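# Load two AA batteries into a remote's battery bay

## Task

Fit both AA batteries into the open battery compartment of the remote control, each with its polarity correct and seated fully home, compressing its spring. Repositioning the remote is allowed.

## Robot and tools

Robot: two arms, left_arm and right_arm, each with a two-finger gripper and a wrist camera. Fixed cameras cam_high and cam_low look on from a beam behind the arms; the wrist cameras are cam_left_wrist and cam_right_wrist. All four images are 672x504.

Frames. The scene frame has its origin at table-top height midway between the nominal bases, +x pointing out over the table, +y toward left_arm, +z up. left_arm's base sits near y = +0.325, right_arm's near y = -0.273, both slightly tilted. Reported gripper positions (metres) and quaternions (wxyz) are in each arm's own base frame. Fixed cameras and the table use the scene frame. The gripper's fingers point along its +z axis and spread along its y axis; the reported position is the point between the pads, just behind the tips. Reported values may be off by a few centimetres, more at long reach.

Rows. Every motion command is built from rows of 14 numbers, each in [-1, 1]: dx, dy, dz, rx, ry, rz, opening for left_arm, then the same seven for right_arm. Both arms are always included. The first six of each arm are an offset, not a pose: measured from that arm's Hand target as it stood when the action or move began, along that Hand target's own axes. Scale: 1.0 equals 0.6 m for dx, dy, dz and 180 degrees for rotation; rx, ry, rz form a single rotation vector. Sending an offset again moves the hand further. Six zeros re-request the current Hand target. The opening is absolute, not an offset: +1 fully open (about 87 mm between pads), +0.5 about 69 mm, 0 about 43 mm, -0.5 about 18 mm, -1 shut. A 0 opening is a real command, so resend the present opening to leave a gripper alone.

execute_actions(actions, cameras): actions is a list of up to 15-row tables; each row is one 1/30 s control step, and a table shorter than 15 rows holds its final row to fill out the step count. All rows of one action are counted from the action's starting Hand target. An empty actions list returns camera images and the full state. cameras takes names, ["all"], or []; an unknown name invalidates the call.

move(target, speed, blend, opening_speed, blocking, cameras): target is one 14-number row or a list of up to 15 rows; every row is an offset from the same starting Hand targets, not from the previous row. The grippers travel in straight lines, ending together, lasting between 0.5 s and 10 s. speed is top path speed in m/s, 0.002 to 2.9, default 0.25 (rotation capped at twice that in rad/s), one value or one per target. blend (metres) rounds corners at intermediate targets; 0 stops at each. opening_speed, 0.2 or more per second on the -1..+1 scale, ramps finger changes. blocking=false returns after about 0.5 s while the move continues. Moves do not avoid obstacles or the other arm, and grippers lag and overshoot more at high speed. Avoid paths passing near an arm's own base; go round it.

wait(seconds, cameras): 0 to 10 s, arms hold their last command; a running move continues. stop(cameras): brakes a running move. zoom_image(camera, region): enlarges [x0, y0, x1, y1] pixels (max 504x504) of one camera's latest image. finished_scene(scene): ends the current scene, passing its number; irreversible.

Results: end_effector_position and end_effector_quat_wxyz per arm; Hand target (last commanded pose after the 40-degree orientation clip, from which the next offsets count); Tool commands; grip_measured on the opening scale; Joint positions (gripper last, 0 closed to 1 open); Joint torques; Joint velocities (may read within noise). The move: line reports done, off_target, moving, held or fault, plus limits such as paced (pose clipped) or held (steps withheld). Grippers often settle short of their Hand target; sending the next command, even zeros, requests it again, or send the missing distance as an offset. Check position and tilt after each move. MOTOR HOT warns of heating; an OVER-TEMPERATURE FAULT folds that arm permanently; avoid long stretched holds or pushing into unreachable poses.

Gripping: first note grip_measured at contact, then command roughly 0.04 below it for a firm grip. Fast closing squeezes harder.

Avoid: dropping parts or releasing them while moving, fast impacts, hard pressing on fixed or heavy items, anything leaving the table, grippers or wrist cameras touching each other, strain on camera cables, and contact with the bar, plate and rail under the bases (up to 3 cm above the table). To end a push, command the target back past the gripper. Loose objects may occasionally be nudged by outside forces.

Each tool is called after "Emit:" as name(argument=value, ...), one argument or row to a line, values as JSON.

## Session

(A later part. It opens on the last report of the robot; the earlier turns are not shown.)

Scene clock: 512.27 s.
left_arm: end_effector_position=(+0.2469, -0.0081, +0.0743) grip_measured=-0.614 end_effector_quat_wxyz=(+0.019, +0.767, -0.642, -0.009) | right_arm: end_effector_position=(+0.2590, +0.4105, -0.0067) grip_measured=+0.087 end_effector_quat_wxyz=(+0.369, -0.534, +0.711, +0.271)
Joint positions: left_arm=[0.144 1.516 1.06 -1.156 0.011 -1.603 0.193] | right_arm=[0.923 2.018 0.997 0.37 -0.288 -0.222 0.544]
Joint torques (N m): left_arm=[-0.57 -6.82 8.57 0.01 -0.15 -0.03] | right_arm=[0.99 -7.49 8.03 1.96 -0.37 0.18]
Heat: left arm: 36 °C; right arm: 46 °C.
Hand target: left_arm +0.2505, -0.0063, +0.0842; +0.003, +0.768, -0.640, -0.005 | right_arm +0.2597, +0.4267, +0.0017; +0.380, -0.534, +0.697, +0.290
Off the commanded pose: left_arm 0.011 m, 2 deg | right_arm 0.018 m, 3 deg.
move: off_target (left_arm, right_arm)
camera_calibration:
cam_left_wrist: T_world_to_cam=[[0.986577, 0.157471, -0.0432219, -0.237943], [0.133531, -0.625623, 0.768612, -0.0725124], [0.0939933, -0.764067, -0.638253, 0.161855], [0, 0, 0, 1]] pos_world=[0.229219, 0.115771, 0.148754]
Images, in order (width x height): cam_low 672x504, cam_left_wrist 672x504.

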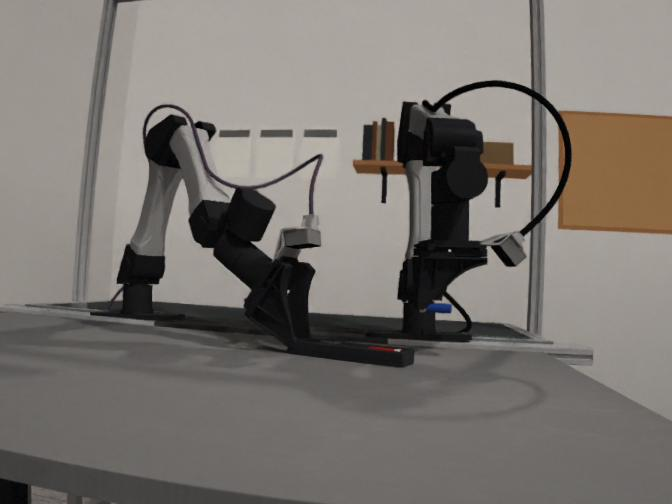

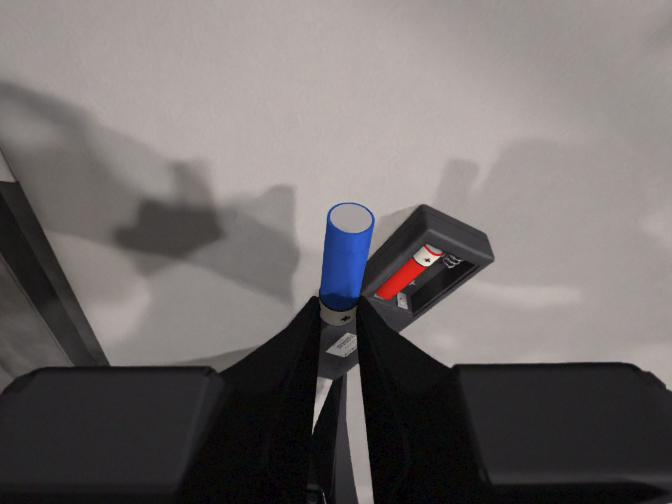

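Emit:
move(
  target=[
    [0.1447,-0.0807,0.005,-0.025,0.104,0.1418,-0.70,0.0425,-0.0065,-0.0278,0,0,0,0.02],
  ],
  speed=0.2,
  cameras=["cam_left_wrist","cam_low","cam_high"],
)

Emit:
zoom_image(
  camera="cam_left_wrist",
  region=[270, 150, 430, 310],
)

Emit:
zoom_image(
  camera="cam_low",
  region=[345, 285, 465, 375],
)

Scene clock: 556.93 s.
left_arm: end_effector_position=(+0.3112, -0.0807, +0.0783) grip_measured=-0.614 end_effector_quat_wxyz=(-0.131, -0.602, +0.782, -0.092) | right_arm: end_effector_position=(+0.2589, +0.4061, -0.0075) grip_measured=+0.087 end_effector_quat_wxyz=(+0.388, -0.530, +0.695, +0.293)
Joint positions: left_arm=[0.031 1.882 1.403 -1.2 0.303 -1.264 0.193] | right_arm=[0.901 2.018 0.925 0.502 -0.335 -0.222 0.544]
Joint torques (N m): left_arm=[-0.25 -6.67 8.72 -0.12 0.29 0.13] | right_arm=[-0.38 -9.8 3.77 1.53 -0.21 -0.1]
Heat: left arm: 36 °C; right arm: 47 °C.
Hand target: left_arm +0.3138, -0.0830, +0.0804; -0.137, -0.598, +0.784, -0.095 | right_arm +0.2561, +0.3988, -0.0107; +0.380, -0.534, +0.697, +0.290
Off the commanded pose: left_arm 0.004 m, 1 deg | right_arm 0.008 m, 1 deg.
move: done
camera_calibration:
cam_left_wrist: T_world_to_cam=[[0.961186, -0.275723, -0.00994538, -0.319434], [-0.0938729, -0.360717, 0.927939, -0.0499557], [-0.259441, -0.890988, -0.372599, 0.181796], [0, 0, 0, 1]] pos_world=[0.349512, 0.0558825, 0.110916]
Images, in order (width x height): cam_high 672x504, cam_low 672x504, cam_left_wrist 672x504.

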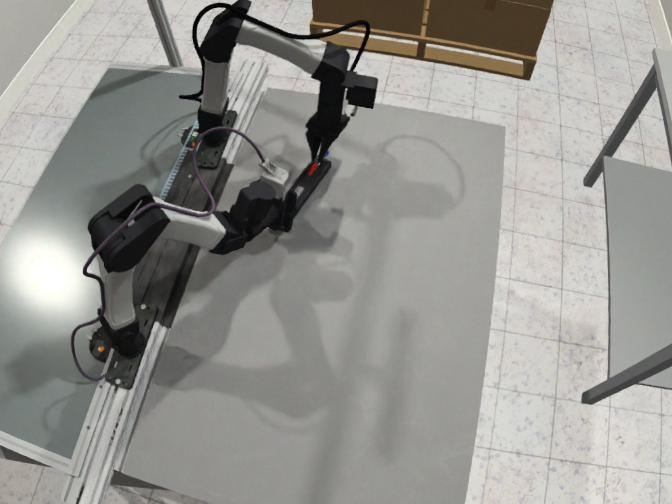

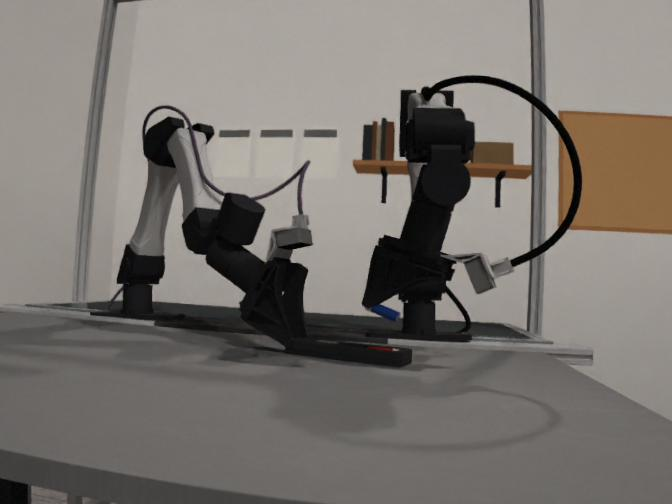

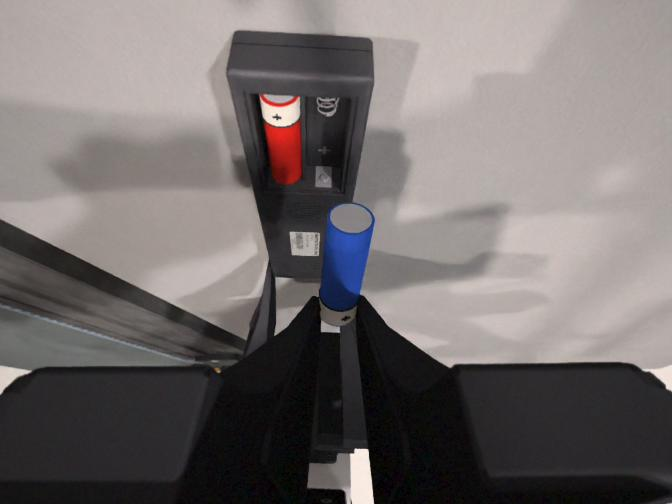

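Scaled by 3.150 from the camera's 672x504 image, which has a finer 960x720 frame.

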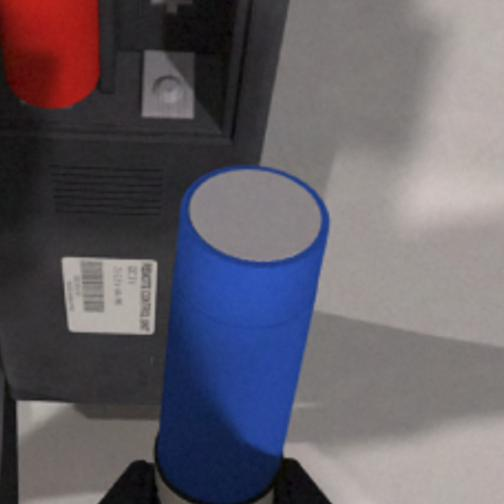

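Scaled by 4.200 from the camera's 672x504 image, which has a finer 960x720 frame.

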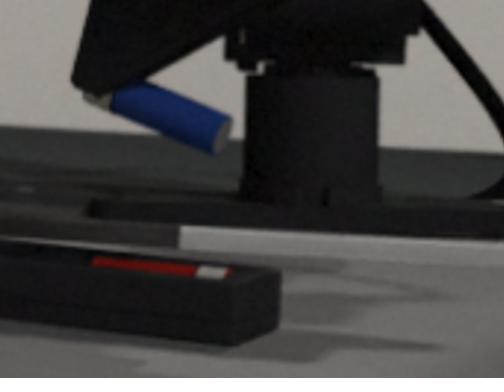

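Emit:
zoom_image(
  camera="cam_left_wrist",
  region=[220, 20, 400, 210],
)

Scaled by 2.653 from the camera's 672x504 image, which has a finer 960x720 frame.

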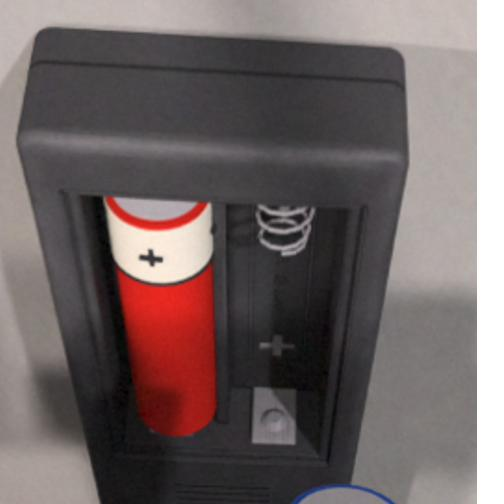

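Emit:
move(
  target=[
    [-0.0139,0.0112,0.0499,0,0,-0.006,-0.70,0,0,0,0,0,0,0.02],
  ],
  speed=0.15,
  cameras=["cam_left_wrist","cam_low"],
)

Emit:
zoom_image(
  camera="cam_left_wrist",
  region=[230, 130, 420, 310],
)

Emit:
zoom_image(
  camera="cam_low",
  region=[345, 310, 435, 375],
)

Scene clock: 620.57 s.
left_arm: end_effector_position=(+0.3026, -0.0811, +0.0545) grip_measured=-0.614 end_effector_quat_wxyz=(-0.136, -0.602, +0.782, -0.089) | right_arm: end_effector_position=(+0.2589, +0.4061, -0.0075) grip_measured=+0.087 end_effector_quat_wxyz=(+0.388, -0.530, +0.695, +0.293)
Joint positions: left_arm=[0.031 1.887 1.309 -1.113 0.304 -1.264 0.193] | right_arm=[0.901 2.018 0.925 0.502 -0.335 -0.222 0.544]
Joint torques (N m): left_arm=[-0.12 -6.64 5.86 0.24 0.27 -0.03] | right_arm=[-0.36 -9.77 3.73 1.52 -0.21 -0.1]
Heat: left arm: 38 °C; right arm: 50 °C.
Hand target: left_arm +0.3063, -0.0830, +0.0495; -0.138, -0.606, +0.778, -0.094 | right_arm +0.2561, +0.3988, -0.0107; +0.380, -0.534, +0.697, +0.290
Off the commanded pose: left_arm 0.006 m, 1 deg | right_arm 0.008 m, 1 deg.
move: done
camera_calibration:
cam_left_wrist: T_world_to_cam=[[0.960925, -0.276, -0.0211282, -0.310798], [-0.0828615, -0.35964, 0.929405, -0.0321407], [-0.264114, -0.891338, -0.368457, 0.171563], [0, 0, 0, 1]] pos_world=[0.341303, 0.0555818, 0.0865188]
Images, in order (width x height): cam_low 672x504, cam_left_wrist 672x504.

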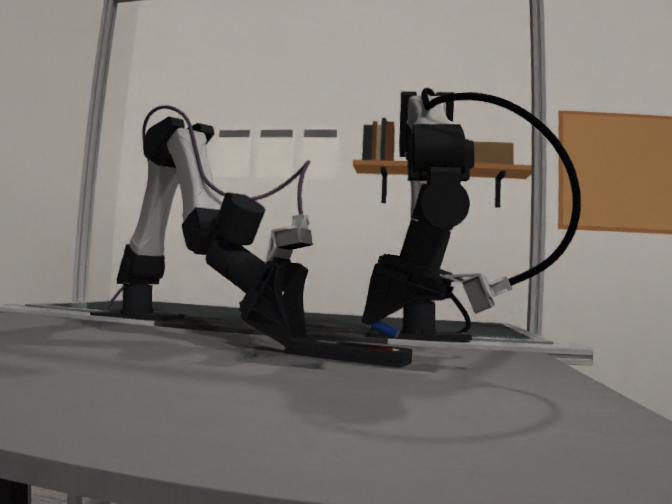

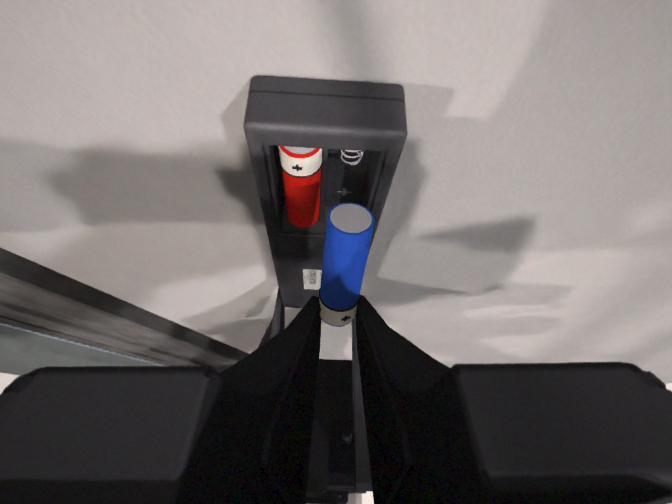

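Scaled by 2.653 from the camera's 672x504 image, which has a finer 960x720 frame.

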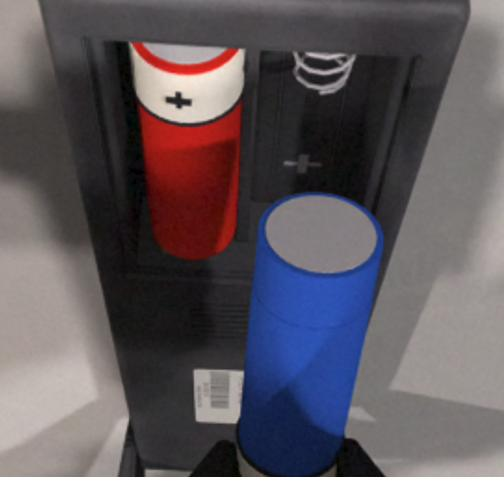

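Scaled by 5.600 from the camera's 672x504 image, which has a finer 960x720 frame.

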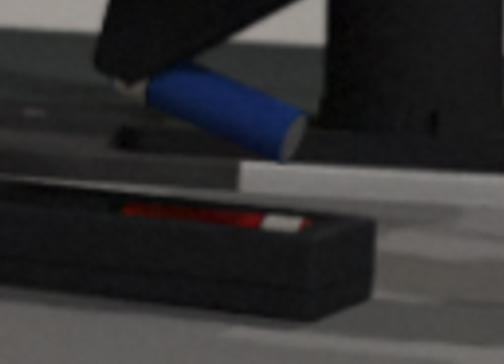

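Emit:
move(
  target=[
    [-0.0146,-0.0017,0.0399,0,0,0,-0.70,0,0,0,0,0,0,0.02],
  ],
  speed=0.1,
  cameras=["cam_left_wrist","cam_low"],
)

Emit:
zoom_image(
  camera="cam_left_wrist",
  region=[230, 150, 430, 310],
)

Emit:
zoom_image(
  camera="cam_low",
  region=[345, 310, 435, 375],
)

Scene clock: 670.07 s.
left_arm: end_effector_position=(+0.3009, -0.0821, +0.0311) grip_measured=-0.616 end_effector_quat_wxyz=(-0.142, -0.603, +0.780, -0.088) | right_arm: end_effector_position=(+0.2595, +0.4057, -0.0075) grip_measured=+0.087 end_effector_quat_wxyz=(+0.389, -0.529, +0.695, +0.293)
Joint positions: left_arm=[0.031 1.924 1.256 -1.034 0.31 -1.264 0.192] | right_arm=[0.9 2.018 0.925 0.502 -0.335 -0.222 0.544]
Joint torques (N m): left_arm=[-0.08 -6.57 5.46 0.37 0.2 -0.03] | right_arm=[-0.27 -9.83 3.66 1.52 -0.21 -0.1]
Heat: left arm: 37 °C; right arm: 52 °C.
Hand target: left_arm +0.3069, -0.0827, +0.0240; -0.138, -0.606, +0.778, -0.094 | right_arm +0.2561, +0.3988, -0.0107; +0.380, -0.534, +0.697, +0.290
Off the commanded pose: left_arm 0.009 m, 1 deg | right_arm 0.008 m, 1 deg.
move: done
camera_calibration:
cam_left_wrist: T_world_to_cam=[[0.96092, -0.275114, -0.0307582, -0.309546], [-0.0714259, -0.353745, 0.932611, -0.0140162], [-0.267455, -0.893967, -0.35957, 0.162082], [0, 0, 0, 1]] pos_world=[0.339797, 0.0547773, 0.0618304]
Images, in order (width x height): cam_low 672x504, cam_left_wrist 672x504.

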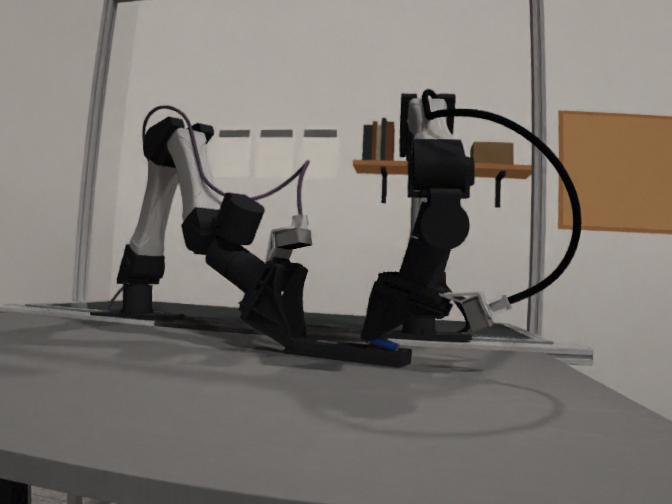

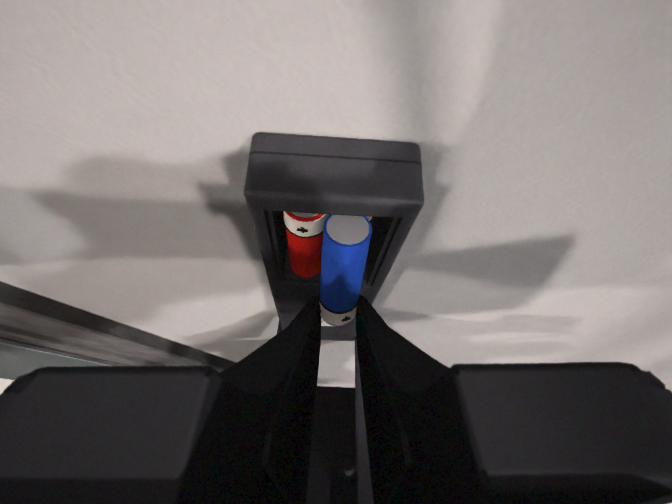

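Scaled by 2.520 from the camera's 672x504 image, which has a finer 960x720 frame.

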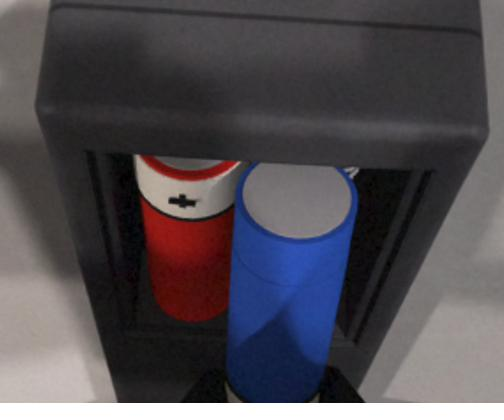

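Scaled by 5.600 from the camera's 672x504 image, which has a finer 960x720 frame.

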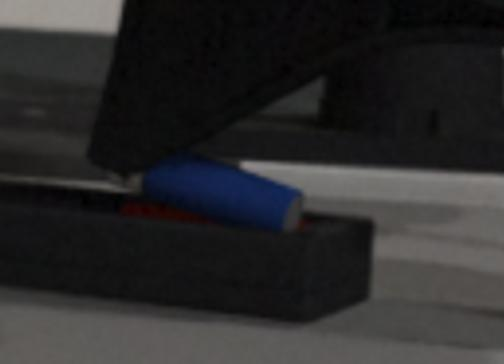

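Emit:
move(
  target=[
    [0.003,-0.0033,-0.0078,0,0,0,-0.70,0,0,0,0,0,0,0.02],
    [0.004,-0.010,-0.0078,0,0,0,-0.70,0,0,0,0,0,0,0.02],
  ],
  speed=0.08,
  blend=[0.002,0],
  cameras=["cam_left_wrist"],
)

Emit:
zoom_image(
  camera="cam_left_wrist",
  region=[230, 150, 430, 310],
)

Scene clock: 691.23 s.
left_arm: end_effector_position=(+0.3029, -0.0836, +0.0305) grip_measured=-0.618 end_effector_quat_wxyz=(-0.143, -0.603, +0.780, -0.088) | right_arm: end_effector_position=(+0.2606, +0.4050, -0.0075) grip_measured=+0.087 end_effector_quat_wxyz=(+0.389, -0.528, +0.696, +0.292)
Joint positions: left_arm=[0.026 1.932 1.264 -1.034 0.311 -1.269 0.191] | right_arm=[0.897 2.018 0.925 0.502 -0.335 -0.222 0.544]
Joint torques (N m): left_arm=[-0.29 -6.48 8.27 0.13 0.21 -0.04] | right_arm=[-0.08 -9.84 3.67 1.52 -0.21 -0.1]
Heat: left arm: 38 °C; right arm: 52 °C.
Hand target: left_arm +0.3125, -0.0850, +0.0290; -0.138, -0.606, +0.778, -0.094 | right_arm +0.2562, +0.3988, -0.0107; +0.380, -0.534, +0.697, +0.290
Off the commanded pose: left_arm 0.010 m, 1 deg | right_arm 0.008 m, 1 deg.
move: done
camera_calibration:
cam_left_wrist: T_world_to_cam=[[0.961044, -0.274555, -0.0318429, -0.311908], [-0.0701367, -0.353683, 0.932732, -0.0142028], [-0.267349, -0.894163, -0.359161, 0.160973], [0, 0, 0, 1]] pos_world=[0.341797, 0.0532772, 0.0611307]
Images, in order (width x height): cam_left_wrist 672x504.

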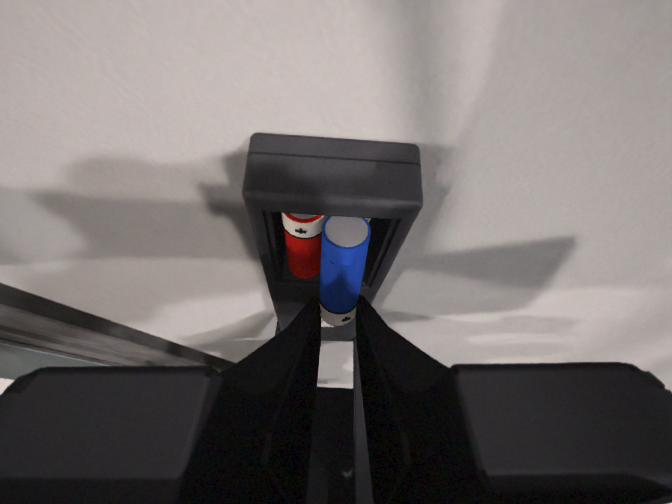

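Scaled by 2.520 from the camera's 672x504 image, which has a finer 960x720 frame.

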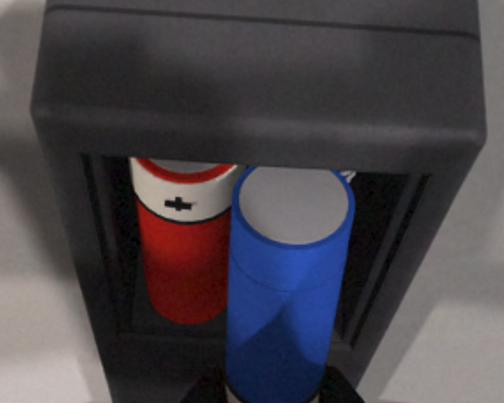

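Emit:
move(
  target=[
    [0.0081,0,-0.0219,0,0,0,-0.70,0,0,0,0,0,0,0.02],
  ],
  speed=0.08,
  cameras=["cam_left_wrist"],
)

Emit:
zoom_image(
  camera="cam_left_wrist",
  region=[230, 150, 430, 310],
)

Scene clock: 696.67 s.
left_arm: end_effector_position=(+0.3089, -0.0835, +0.0376) grip_measured=-0.618 end_effector_quat_wxyz=(-0.138, -0.603, +0.780, -0.091) | right_arm: end_effector_position=(+0.2606, +0.4050, -0.0075) grip_measured=+0.087 end_effector_quat_wxyz=(+0.389, -0.528, +0.696, +0.292)
Joint positions: left_arm=[0.026 1.932 1.297 -1.056 0.311 -1.272 0.191] | right_arm=[0.897 2.018 0.925 0.502 -0.335 -0.222 0.544]
Joint torques (N m): left_arm=[-0.42 -8.09 8.29 -0.13 0.21 -0.03] | right_arm=[-0.08 -9.83 3.74 1.51 -0.2 -0.09]
Heat: left arm: 37 °C; right arm: 52 °C.
Hand target: left_arm +0.3127, -0.0853, +0.0430; -0.138, -0.606, +0.778, -0.094 | right_arm +0.2562, +0.3988, -0.0107; +0.380, -0.534, +0.697, +0.290
Off the commanded pose: left_arm 0.007 m, 0 deg | right_arm 0.008 m, 1 deg.
move: done
camera_calibration:
cam_left_wrist: T_world_to_cam=[[0.961909, -0.272507, -0.0217179, -0.317916], [-0.0793654, -0.354403, 0.931719, -0.017527], [-0.261596, -0.894505, -0.362531, 0.16358], [0, 0, 0, 1]] pos_world=[0.347208, 0.0534774, 0.0687287]
Images, in order (width x height): cam_left_wrist 672x504.

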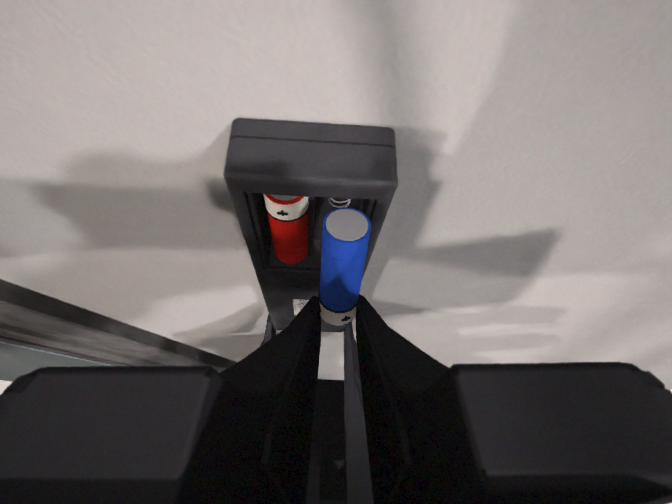

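Scaled by 2.520 from the camera's 672x504 image, which has a finer 960x720 frame.

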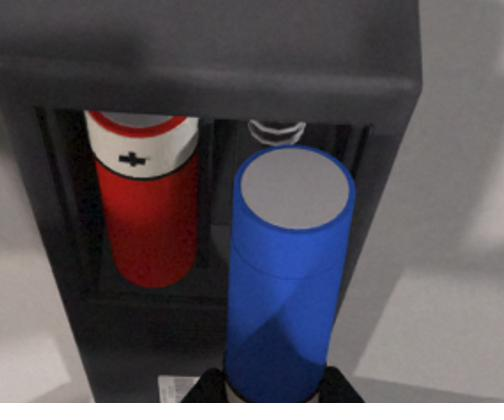

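Emit:
move(
  target=[
    [-0.0077,0,0.0353,0,0,0,-0.70,0,0,0,0,0,0,0.02],
  ],
  speed=0.08,
  cameras=["cam_left_wrist","cam_low"],
)

Emit:
zoom_image(
  camera="cam_left_wrist",
  region=[230, 150, 430, 310],
)

Emit:
zoom_image(
  camera="cam_low",
  region=[345, 310, 435, 375],
)

Scene clock: 721.43 s.
left_arm: end_effector_position=(+0.3078, -0.0866, +0.0296) grip_measured=-0.618 end_effector_quat_wxyz=(-0.139, -0.603, +0.780, -0.092) | right_arm: end_effector_position=(+0.2606, +0.4050, -0.0075) grip_measured=+0.087 end_effector_quat_wxyz=(+0.389, -0.528, +0.696, +0.292)
Joint positions: left_arm=[0.018 1.941 1.274 -1.022 0.315 -1.278 0.191] | right_arm=[0.897 2.018 0.925 0.502 -0.335 -0.222 0.544]
Joint torques (N m): left_arm=[-0.28 -6.53 5.37 0.36 0.19 -0.02] | right_arm=[-0.09 -9.84 3.71 1.52 -0.21 -0.09]
Heat: left arm: 38 °C; right arm: 52 °C.
Hand target: left_arm +0.3116, -0.0877, +0.0215; -0.138, -0.606, +0.778, -0.094 | right_arm +0.2562, +0.3988, -0.0107; +0.380, -0.534, +0.697, +0.290
Off the commanded pose: left_arm 0.009 m, 0 deg | right_arm 0.008 m, 1 deg.
move: done
camera_calibration:
cam_left_wrist: T_world_to_cam=[[0.961521, -0.273905, -0.0212771, -0.3179], [-0.0794536, -0.35138, 0.932855, -0.0109733], [-0.26299, -0.89527, -0.359623, 0.157836], [0, 0, 0, 1]] pos_world=[0.346305, 0.0503754, 0.0602338]
Images, in order (width x height): cam_low 672x504, cam_left_wrist 672x504.

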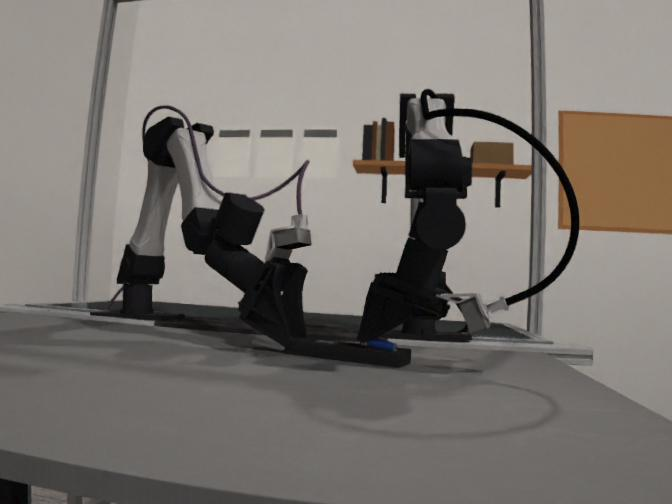

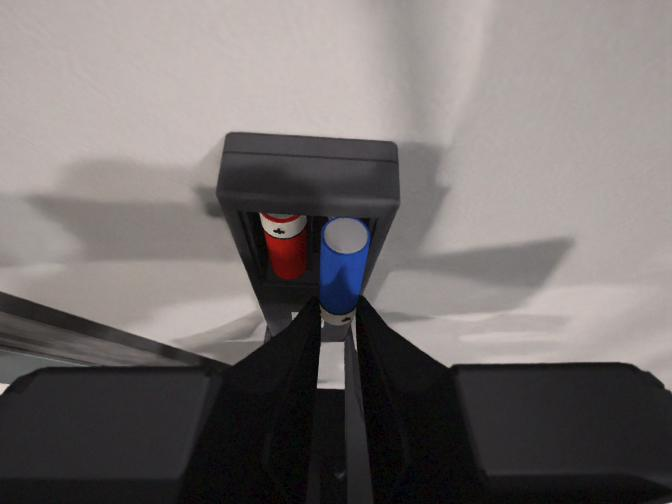

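Scaled by 2.520 from the camera's 672x504 image, which has a finer 960x720 frame.

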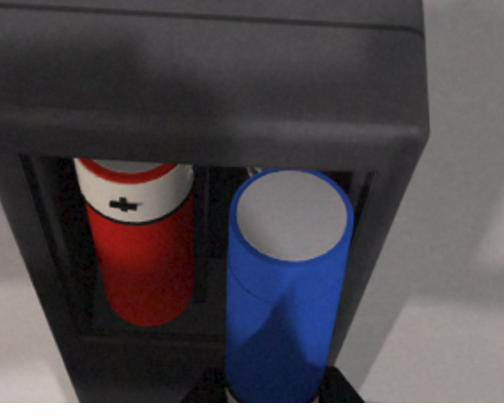

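Scaled by 5.600 from the camera's 672x504 image, which has a finer 960x720 frame.

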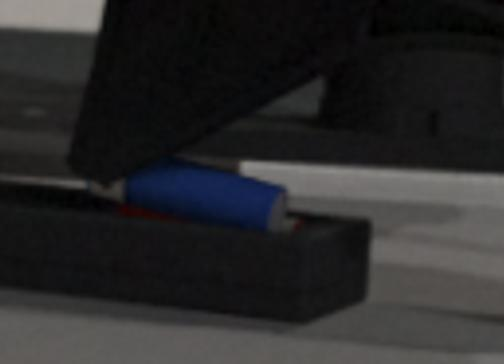

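Emit:
move(
  target=[
    [0.004,0,-0.0109,0,0,0,-0.70,0,0,0,0,0,0,0.02],
    [0.004,0.004,-0.0109,0,0,0,-0.70,0,0,0,0,0,0,0.02],
    [-0.0012,0.004,0.0032,0,0,0,-0.70,0,0,0,0,0,0,0.02],
  ],
  speed=0.08,
  cameras=["cam_left_wrist","cam_low"],
)

Emit:
zoom_image(
  camera="cam_left_wrist",
  region=[230, 150, 430, 310],
)

Emit:
zoom_image(
  camera="cam_low",
  region=[345, 310, 435, 375],
)

Scene clock: 741.13 s.
left_arm: end_effector_position=(+0.3077, -0.0869, +0.0266) grip_measured=-0.619 end_effector_quat_wxyz=(-0.138, -0.603, +0.780, -0.094) | right_arm: end_effector_position=(+0.2606, +0.4050, -0.0075) grip_measured=+0.087 end_effector_quat_wxyz=(+0.389, -0.528, +0.696, +0.292)
Joint positions: left_arm=[0.018 1.941 1.261 -1.004 0.317 -1.279 0.19] | right_arm=[0.897 2.018 0.925 0.502 -0.335 -0.222 0.544]
Joint torques (N m): left_arm=[-0.14 -6.89 5.15 0.28 0.15 -0.01] | right_arm=[-0.06 -9.84 3.67 1.51 -0.21 -0.1]
Heat: left arm: 38 °C; right arm: 53 °C.
Hand target: left_arm +0.3094, -0.0871, +0.0195; -0.138, -0.606, +0.778, -0.094 | right_arm +0.2562, +0.3988, -0.0107; +0.380, -0.534, +0.697, +0.290
Off the commanded pose: left_arm 0.007 m, 0 deg | right_arm 0.008 m, 1 deg.
move: done
camera_calibration:
cam_left_wrist: T_world_to_cam=[[0.961971, -0.272684, -0.0159937, -0.318064], [-0.0836863, -0.349951, 0.933022, -0.00681104], [-0.260017, -0.896202, -0.359463, 0.155421], [0, 0, 0, 1]] pos_world=[0.34581, 0.0501742, 0.057136]
Images, in order (width x height): cam_low 672x504, cam_left_wrist 672x504.

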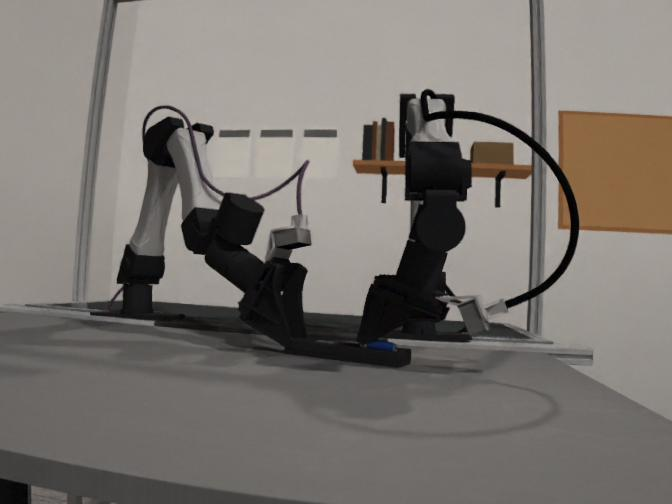

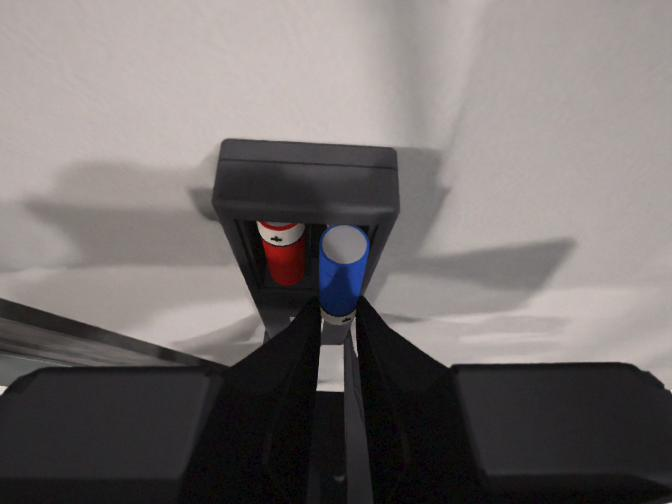

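Scaled by 2.520 from the camera's 672x504 image, which has a finer 960x720 frame.

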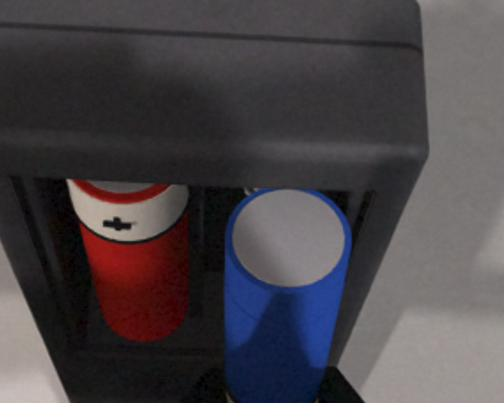

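Scaled by 5.600 from the camera's 672x504 image, which has a finer 960x720 frame.

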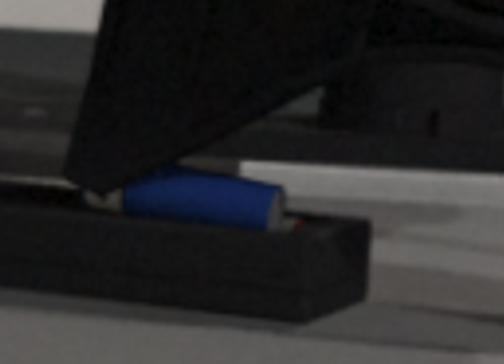

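Emit:
move(
  target=[
    [0.0145,0,-0.0391,0,0,0,-0.70,0,0,0,0,0,0,0.02],
    [0.0176,0,-0.0379,0,0.06,0,-0.70,0,0,0,0,0,0,0.02],
  ],
  speed=0.1,
  blend=[0.003,0],
  cameras=["cam_left_wrist","cam_low"],
)

Emit:
zoom_image(
  camera="cam_left_wrist",
  region=[230, 150, 430, 310],
)

Emit:
zoom_image(
  camera="cam_low",
  region=[345, 310, 435, 375],
)

Scene clock: 778.03 s.
left_arm: end_effector_position=(+0.3059, -0.0903, +0.0428) grip_measured=-0.620 end_effector_quat_wxyz=(-0.204, -0.594, +0.765, -0.146) | right_arm: end_effector_position=(+0.2606, +0.4050, -0.0075) grip_measured=+0.087 end_effector_quat_wxyz=(+0.389, -0.528, +0.696, +0.292)
Joint positions: left_arm=[0.079 1.983 1.306 -1.09 0.47 -1.195 0.19] | right_arm=[0.897 2.018 0.925 0.502 -0.335 -0.222 0.544]
Joint torques (N m): left_arm=[0.61 -6.97 8.08 -0.27 0.38 0.15] | right_arm=[-0.09 -9.88 3.74 1.51 -0.21 -0.1]
Heat: left arm: 39 °C; right arm: 53 °C.
Hand target: left_arm +0.3093, -0.0896, +0.0445; -0.211, -0.594, +0.761, -0.150 | right_arm +0.2562, +0.3988, -0.0107; +0.380, -0.534, +0.697, +0.290
Off the commanded pose: left_arm 0.004 m, 1 deg | right_arm 0.008 m, 1 deg.
move: done
camera_calibration:
cam_left_wrist: T_world_to_cam=[[0.963132, -0.26877, -0.0118395, -0.317181], [-0.041256, -0.191041, 0.980715, -0.024022], [-0.265848, -0.944069, -0.195086, 0.148214], [0, 0, 0, 1]] pos_world=[0.343899, 0.0500865, 0.048718]
Images, in order (width x height): cam_low 672x504, cam_left_wrist 672x504.

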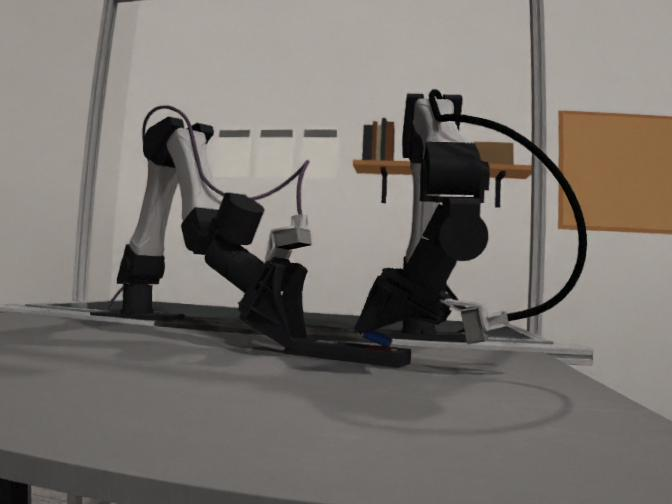

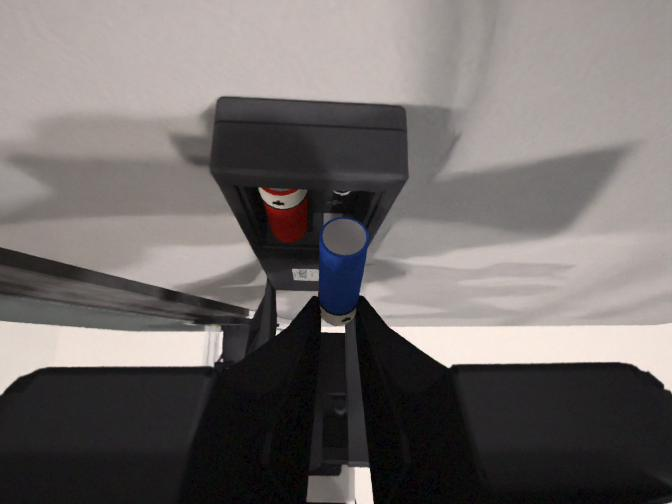

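Scaled by 2.520 from the camera's 672x504 image, which has a finer 960x720 frame.

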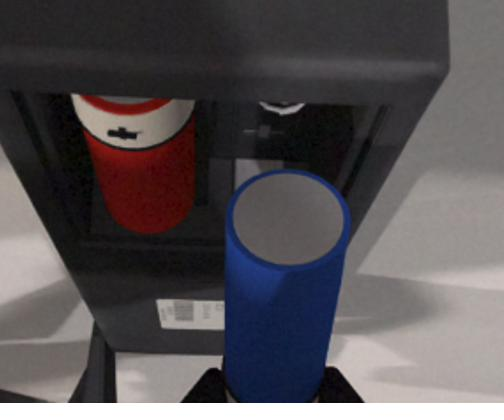

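Scaled by 5.600 from the camera's 672x504 image, which has a finer 960x720 frame.

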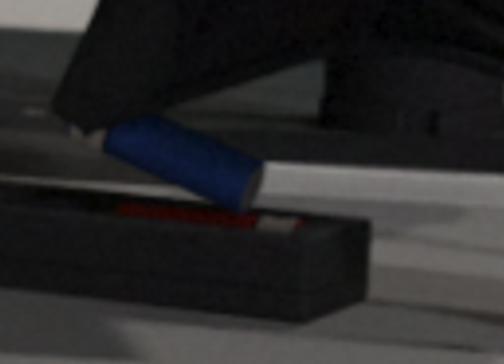

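Emit:
move(
  target=[
    [-0.0245,0.0008,0.0309,0,0,0,-0.70,0,0,0,0,0,0,0.02],
  ],
  speed=0.08,
  cameras=["cam_left_wrist","cam_low"],
)

Emit:
zoom_image(
  camera="cam_left_wrist",
  region=[230, 170, 430, 330],
)

Emit:
zoom_image(
  camera="cam_low",
  region=[345, 310, 435, 375],
)

Scene clock: 793.53 s.
left_arm: end_effector_position=(+0.3044, -0.0902, +0.0289) grip_measured=-0.620 end_effector_quat_wxyz=(-0.217, -0.593, +0.762, -0.146) | right_arm: end_effector_position=(+0.2606, +0.4050, -0.0075) grip_measured=+0.087 end_effector_quat_wxyz=(+0.389, -0.528, +0.696, +0.292)
Joint positions: left_arm=[0.085 2.025 1.293 -1.063 0.483 -1.182 0.19] | right_arm=[0.897 2.018 0.925 0.502 -0.335 -0.222 0.544]
Joint torques (N m): left_arm=[1.05 -7.08 5.26 0.17 0.24 0.13] | right_arm=[-0.08 -9.81 3.73 1.51 -0.2 -0.1]
Heat: left arm: 38 °C; right arm: 53 °C.
Hand target: left_arm +0.3091, -0.0860, +0.0211; -0.211, -0.594, +0.762, -0.150 | right_arm +0.2562, +0.3988, -0.0107; +0.380, -0.534, +0.697, +0.290
Off the commanded pose: left_arm 0.010 m, 1 deg | right_arm 0.008 m, 1 deg.
move: done
camera_calibration:
cam_left_wrist: T_world_to_cam=[[0.962016, -0.271576, -0.0277639, -0.315353], [-0.0210335, -0.175137, 0.984319, -0.0152495], [-0.27218, -0.946347, -0.174197, 0.146346], [0, 0, 0, 1]] pos_world=[0.342887, 0.0501809, 0.0317479]
Images, in order (width x height): cam_low 672x504, cam_left_wrist 672x504.

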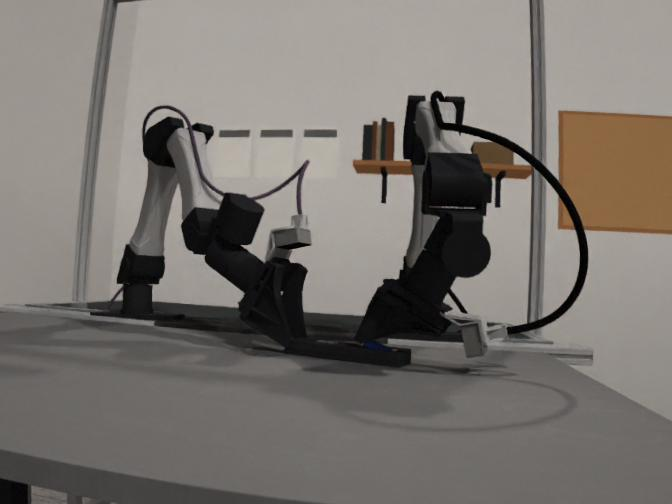

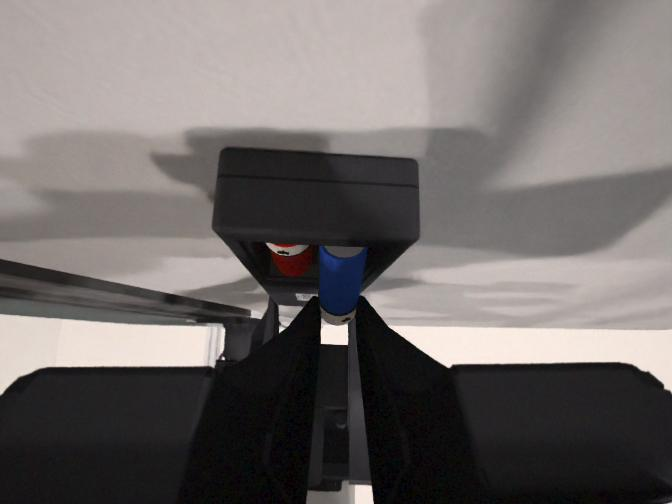

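Scaled by 2.520 from the camera's 672x504 image, which has a finer 960x720 frame.

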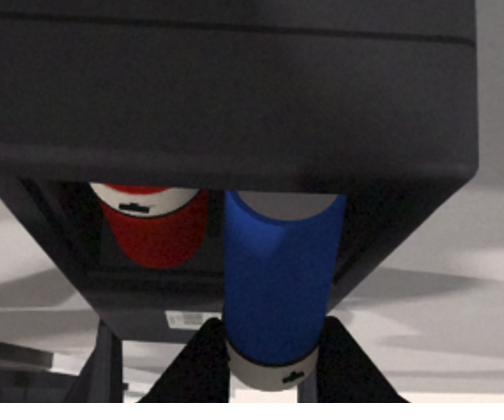

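Scaled by 5.600 from the camera's 672x504 image, which has a finer 960x720 frame.

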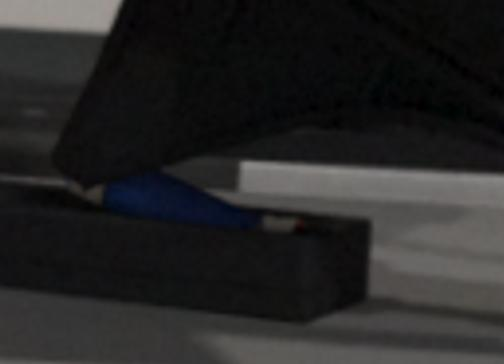

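Emit:
move(
  target=[
    [-0.0325,0,-0.0235,0,0,0,-0.70,0,0,0,0,0,0,0.02],
  ],
  speed=0.06,
  cameras=["cam_left_wrist","cam_low"],
)

Emit:
zoom_image(
  camera="cam_left_wrist",
  region=[230, 210, 430, 370],
)

Emit:
zoom_image(
  camera="cam_low",
  region=[345, 310, 435, 375],
)

Scene clock: 806.60 s.
left_arm: end_effector_position=(+0.3036, -0.0803, +0.0334) grip_measured=-0.620 end_effector_quat_wxyz=(-0.239, -0.587, +0.756, -0.163) | right_arm: end_effector_position=(+0.2606, +0.4053, -0.0072) grip_measured=+0.087 end_effector_quat_wxyz=(+0.389, -0.529, +0.695, +0.293)
Joint positions: left_arm=[0.134 2.055 1.322 -1.116 0.523 -1.112 0.19] | right_arm=[0.897 2.018 0.925 0.503 -0.337 -0.223 0.544]
Joint torques (N m): left_arm=[2.36 -7.12 8.24 0 -0.3 0.13] | right_arm=[-0.03 -9.81 3.75 1.51 -0.2 -0.09]
Heat: left arm: 39 °C; right arm: 54 °C.
Hand target: left_arm +0.3151, -0.0628, +0.0235; -0.211, -0.594, +0.762, -0.150 | right_arm +0.2562, +0.3988, -0.0107; +0.380, -0.534, +0.697, +0.290
Off the commanded pose: left_arm 0.023 m, 4 deg | right_arm 0.009 m, 1 deg.
move: off_target (left_arm)
camera_calibration:
cam_left_wrist: T_world_to_cam=[[0.961502, -0.273501, -0.0266733, -0.311772], [-0.00642393, -0.119409, 0.992824, -0.0181902], [-0.274724, -0.954431, -0.116569, 0.154444], [0, 0, 0, 1]] pos_world=[0.342082, 0.0599639, 0.027747]
Images, in order (width x height): cam_low 672x504, cam_left_wrist 672x504.

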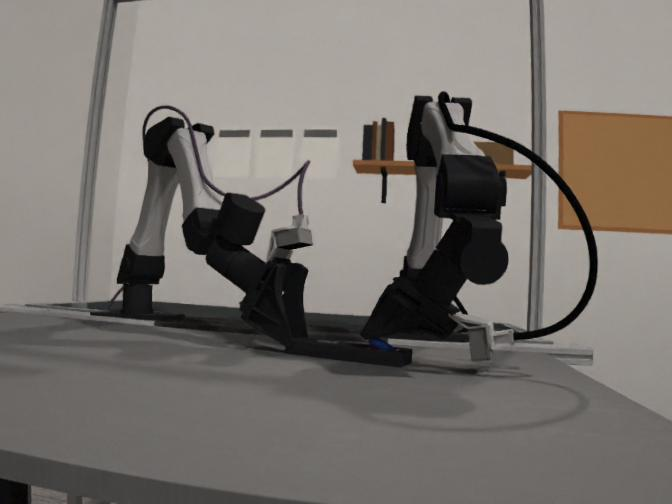

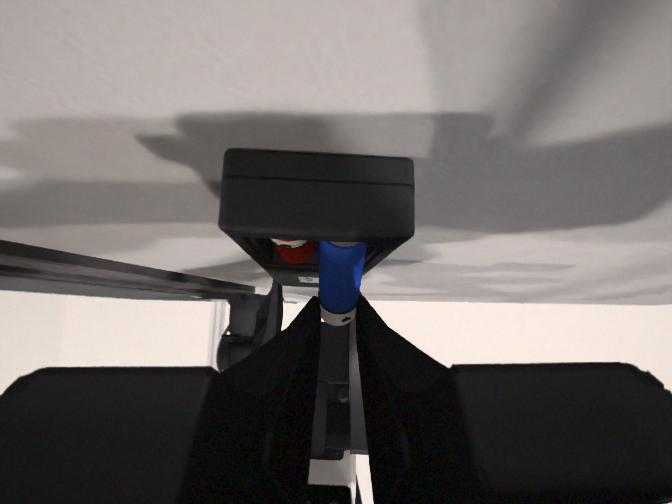

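Scaled by 2.520 from the camera's 672x504 image, which has a finer 960x720 frame.

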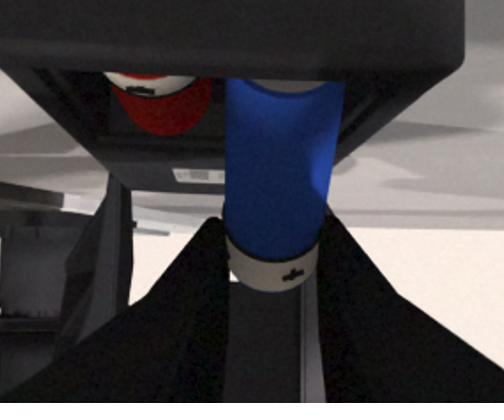

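Scaled by 5.600 from the camera's 672x504 image, which has a finer 960x720 frame.

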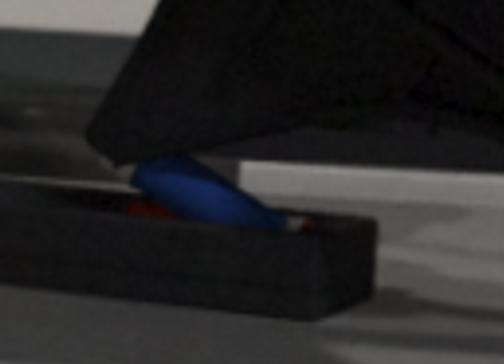

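Emit:
move(
  target=[
    [-0.0283,0,-0.0112,0,-0.02,0,-0.70,0,0,0,0,0,0,0.02],
  ],
  speed=0.06,
  cameras=["cam_left_wrist","cam_low"],
)

Emit:
zoom_image(
  camera="cam_left_wrist",
  region=[230, 210, 430, 370],
)

Emit:
zoom_image(
  camera="cam_low",
  region=[345, 310, 435, 375],
)

Scene clock: 819.00 s.
left_arm: end_effector_position=(+0.3060, -0.0737, +0.0399) grip_measured=-0.621 end_effector_quat_wxyz=(-0.240, -0.591, +0.753, -0.164) | right_arm: end_effector_position=(+0.2604, +0.4053, -0.0072) grip_measured=+0.087 end_effector_quat_wxyz=(+0.389, -0.529, +0.695, +0.293)
Joint positions: left_arm=[0.153 2.055 1.348 -1.152 0.521 -1.1 0.19] | right_arm=[0.897 2.018 0.925 0.503 -0.338 -0.224 0.544]
Joint torques (N m): left_arm=[2.95 -7.3 8.21 0.24 -0.88 0.11] | right_arm=[-0.03 -9.78 3.75 1.51 -0.2 -0.08]
Heat: left arm: 38 °C; right arm: 54 °C.
Hand target: left_arm +0.3196, -0.0453, +0.0208; -0.187, -0.599, +0.768, -0.131 | right_arm +0.2562, +0.3988, -0.0107; +0.380, -0.534, +0.697, +0.290
Off the commanded pose: left_arm 0.037 m, 7 deg | right_arm 0.008 m, 1 deg.
move: off_target (left_arm)
camera_calibration:
cam_left_wrist: T_world_to_cam=[[0.963935, -0.264638, -0.0282027, -0.312171], [-0.00324251, -0.117641, 0.993051, -0.0246366], [-0.266117, -0.957145, -0.114256, 0.159195], [0, 0, 0, 1]] pos_world=[0.343197, 0.0668624, 0.0338504]
Images, in order (width x height): cam_low 672x504, cam_left_wrist 672x504.

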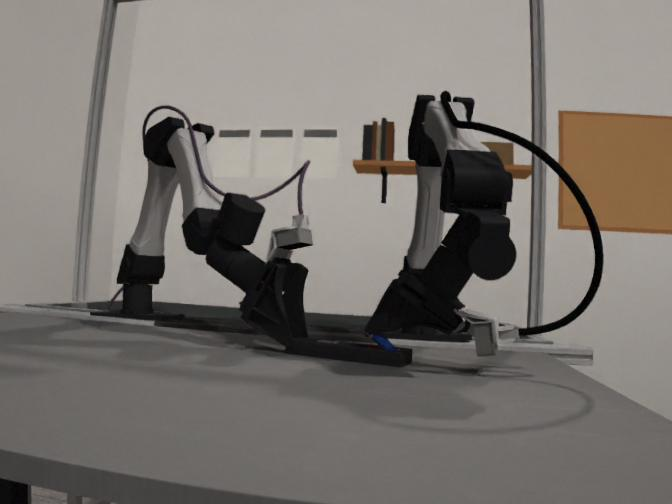

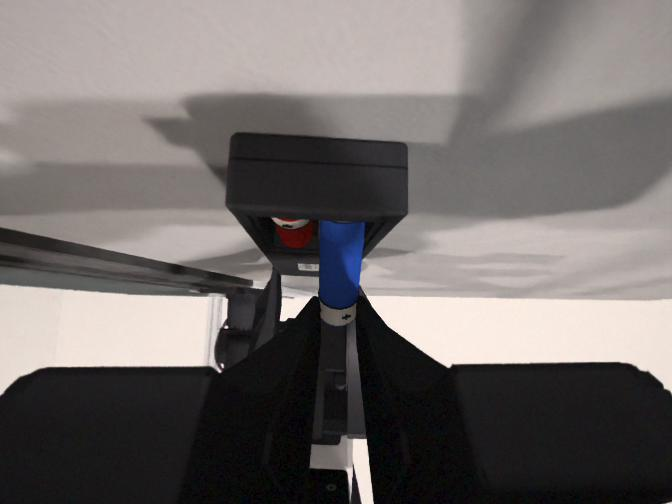

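Scaled by 2.520 from the camera's 672x504 image, which has a finer 960x720 frame.

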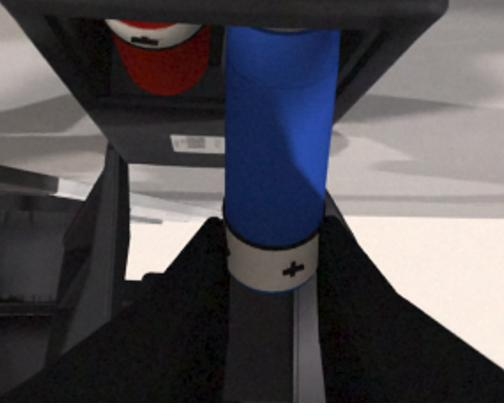

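Scaled by 5.600 from the camera's 672x504 image, which has a finer 960x720 frame.

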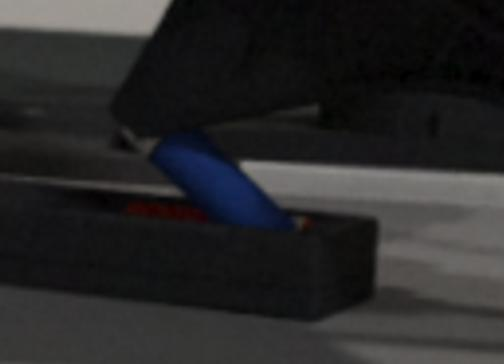

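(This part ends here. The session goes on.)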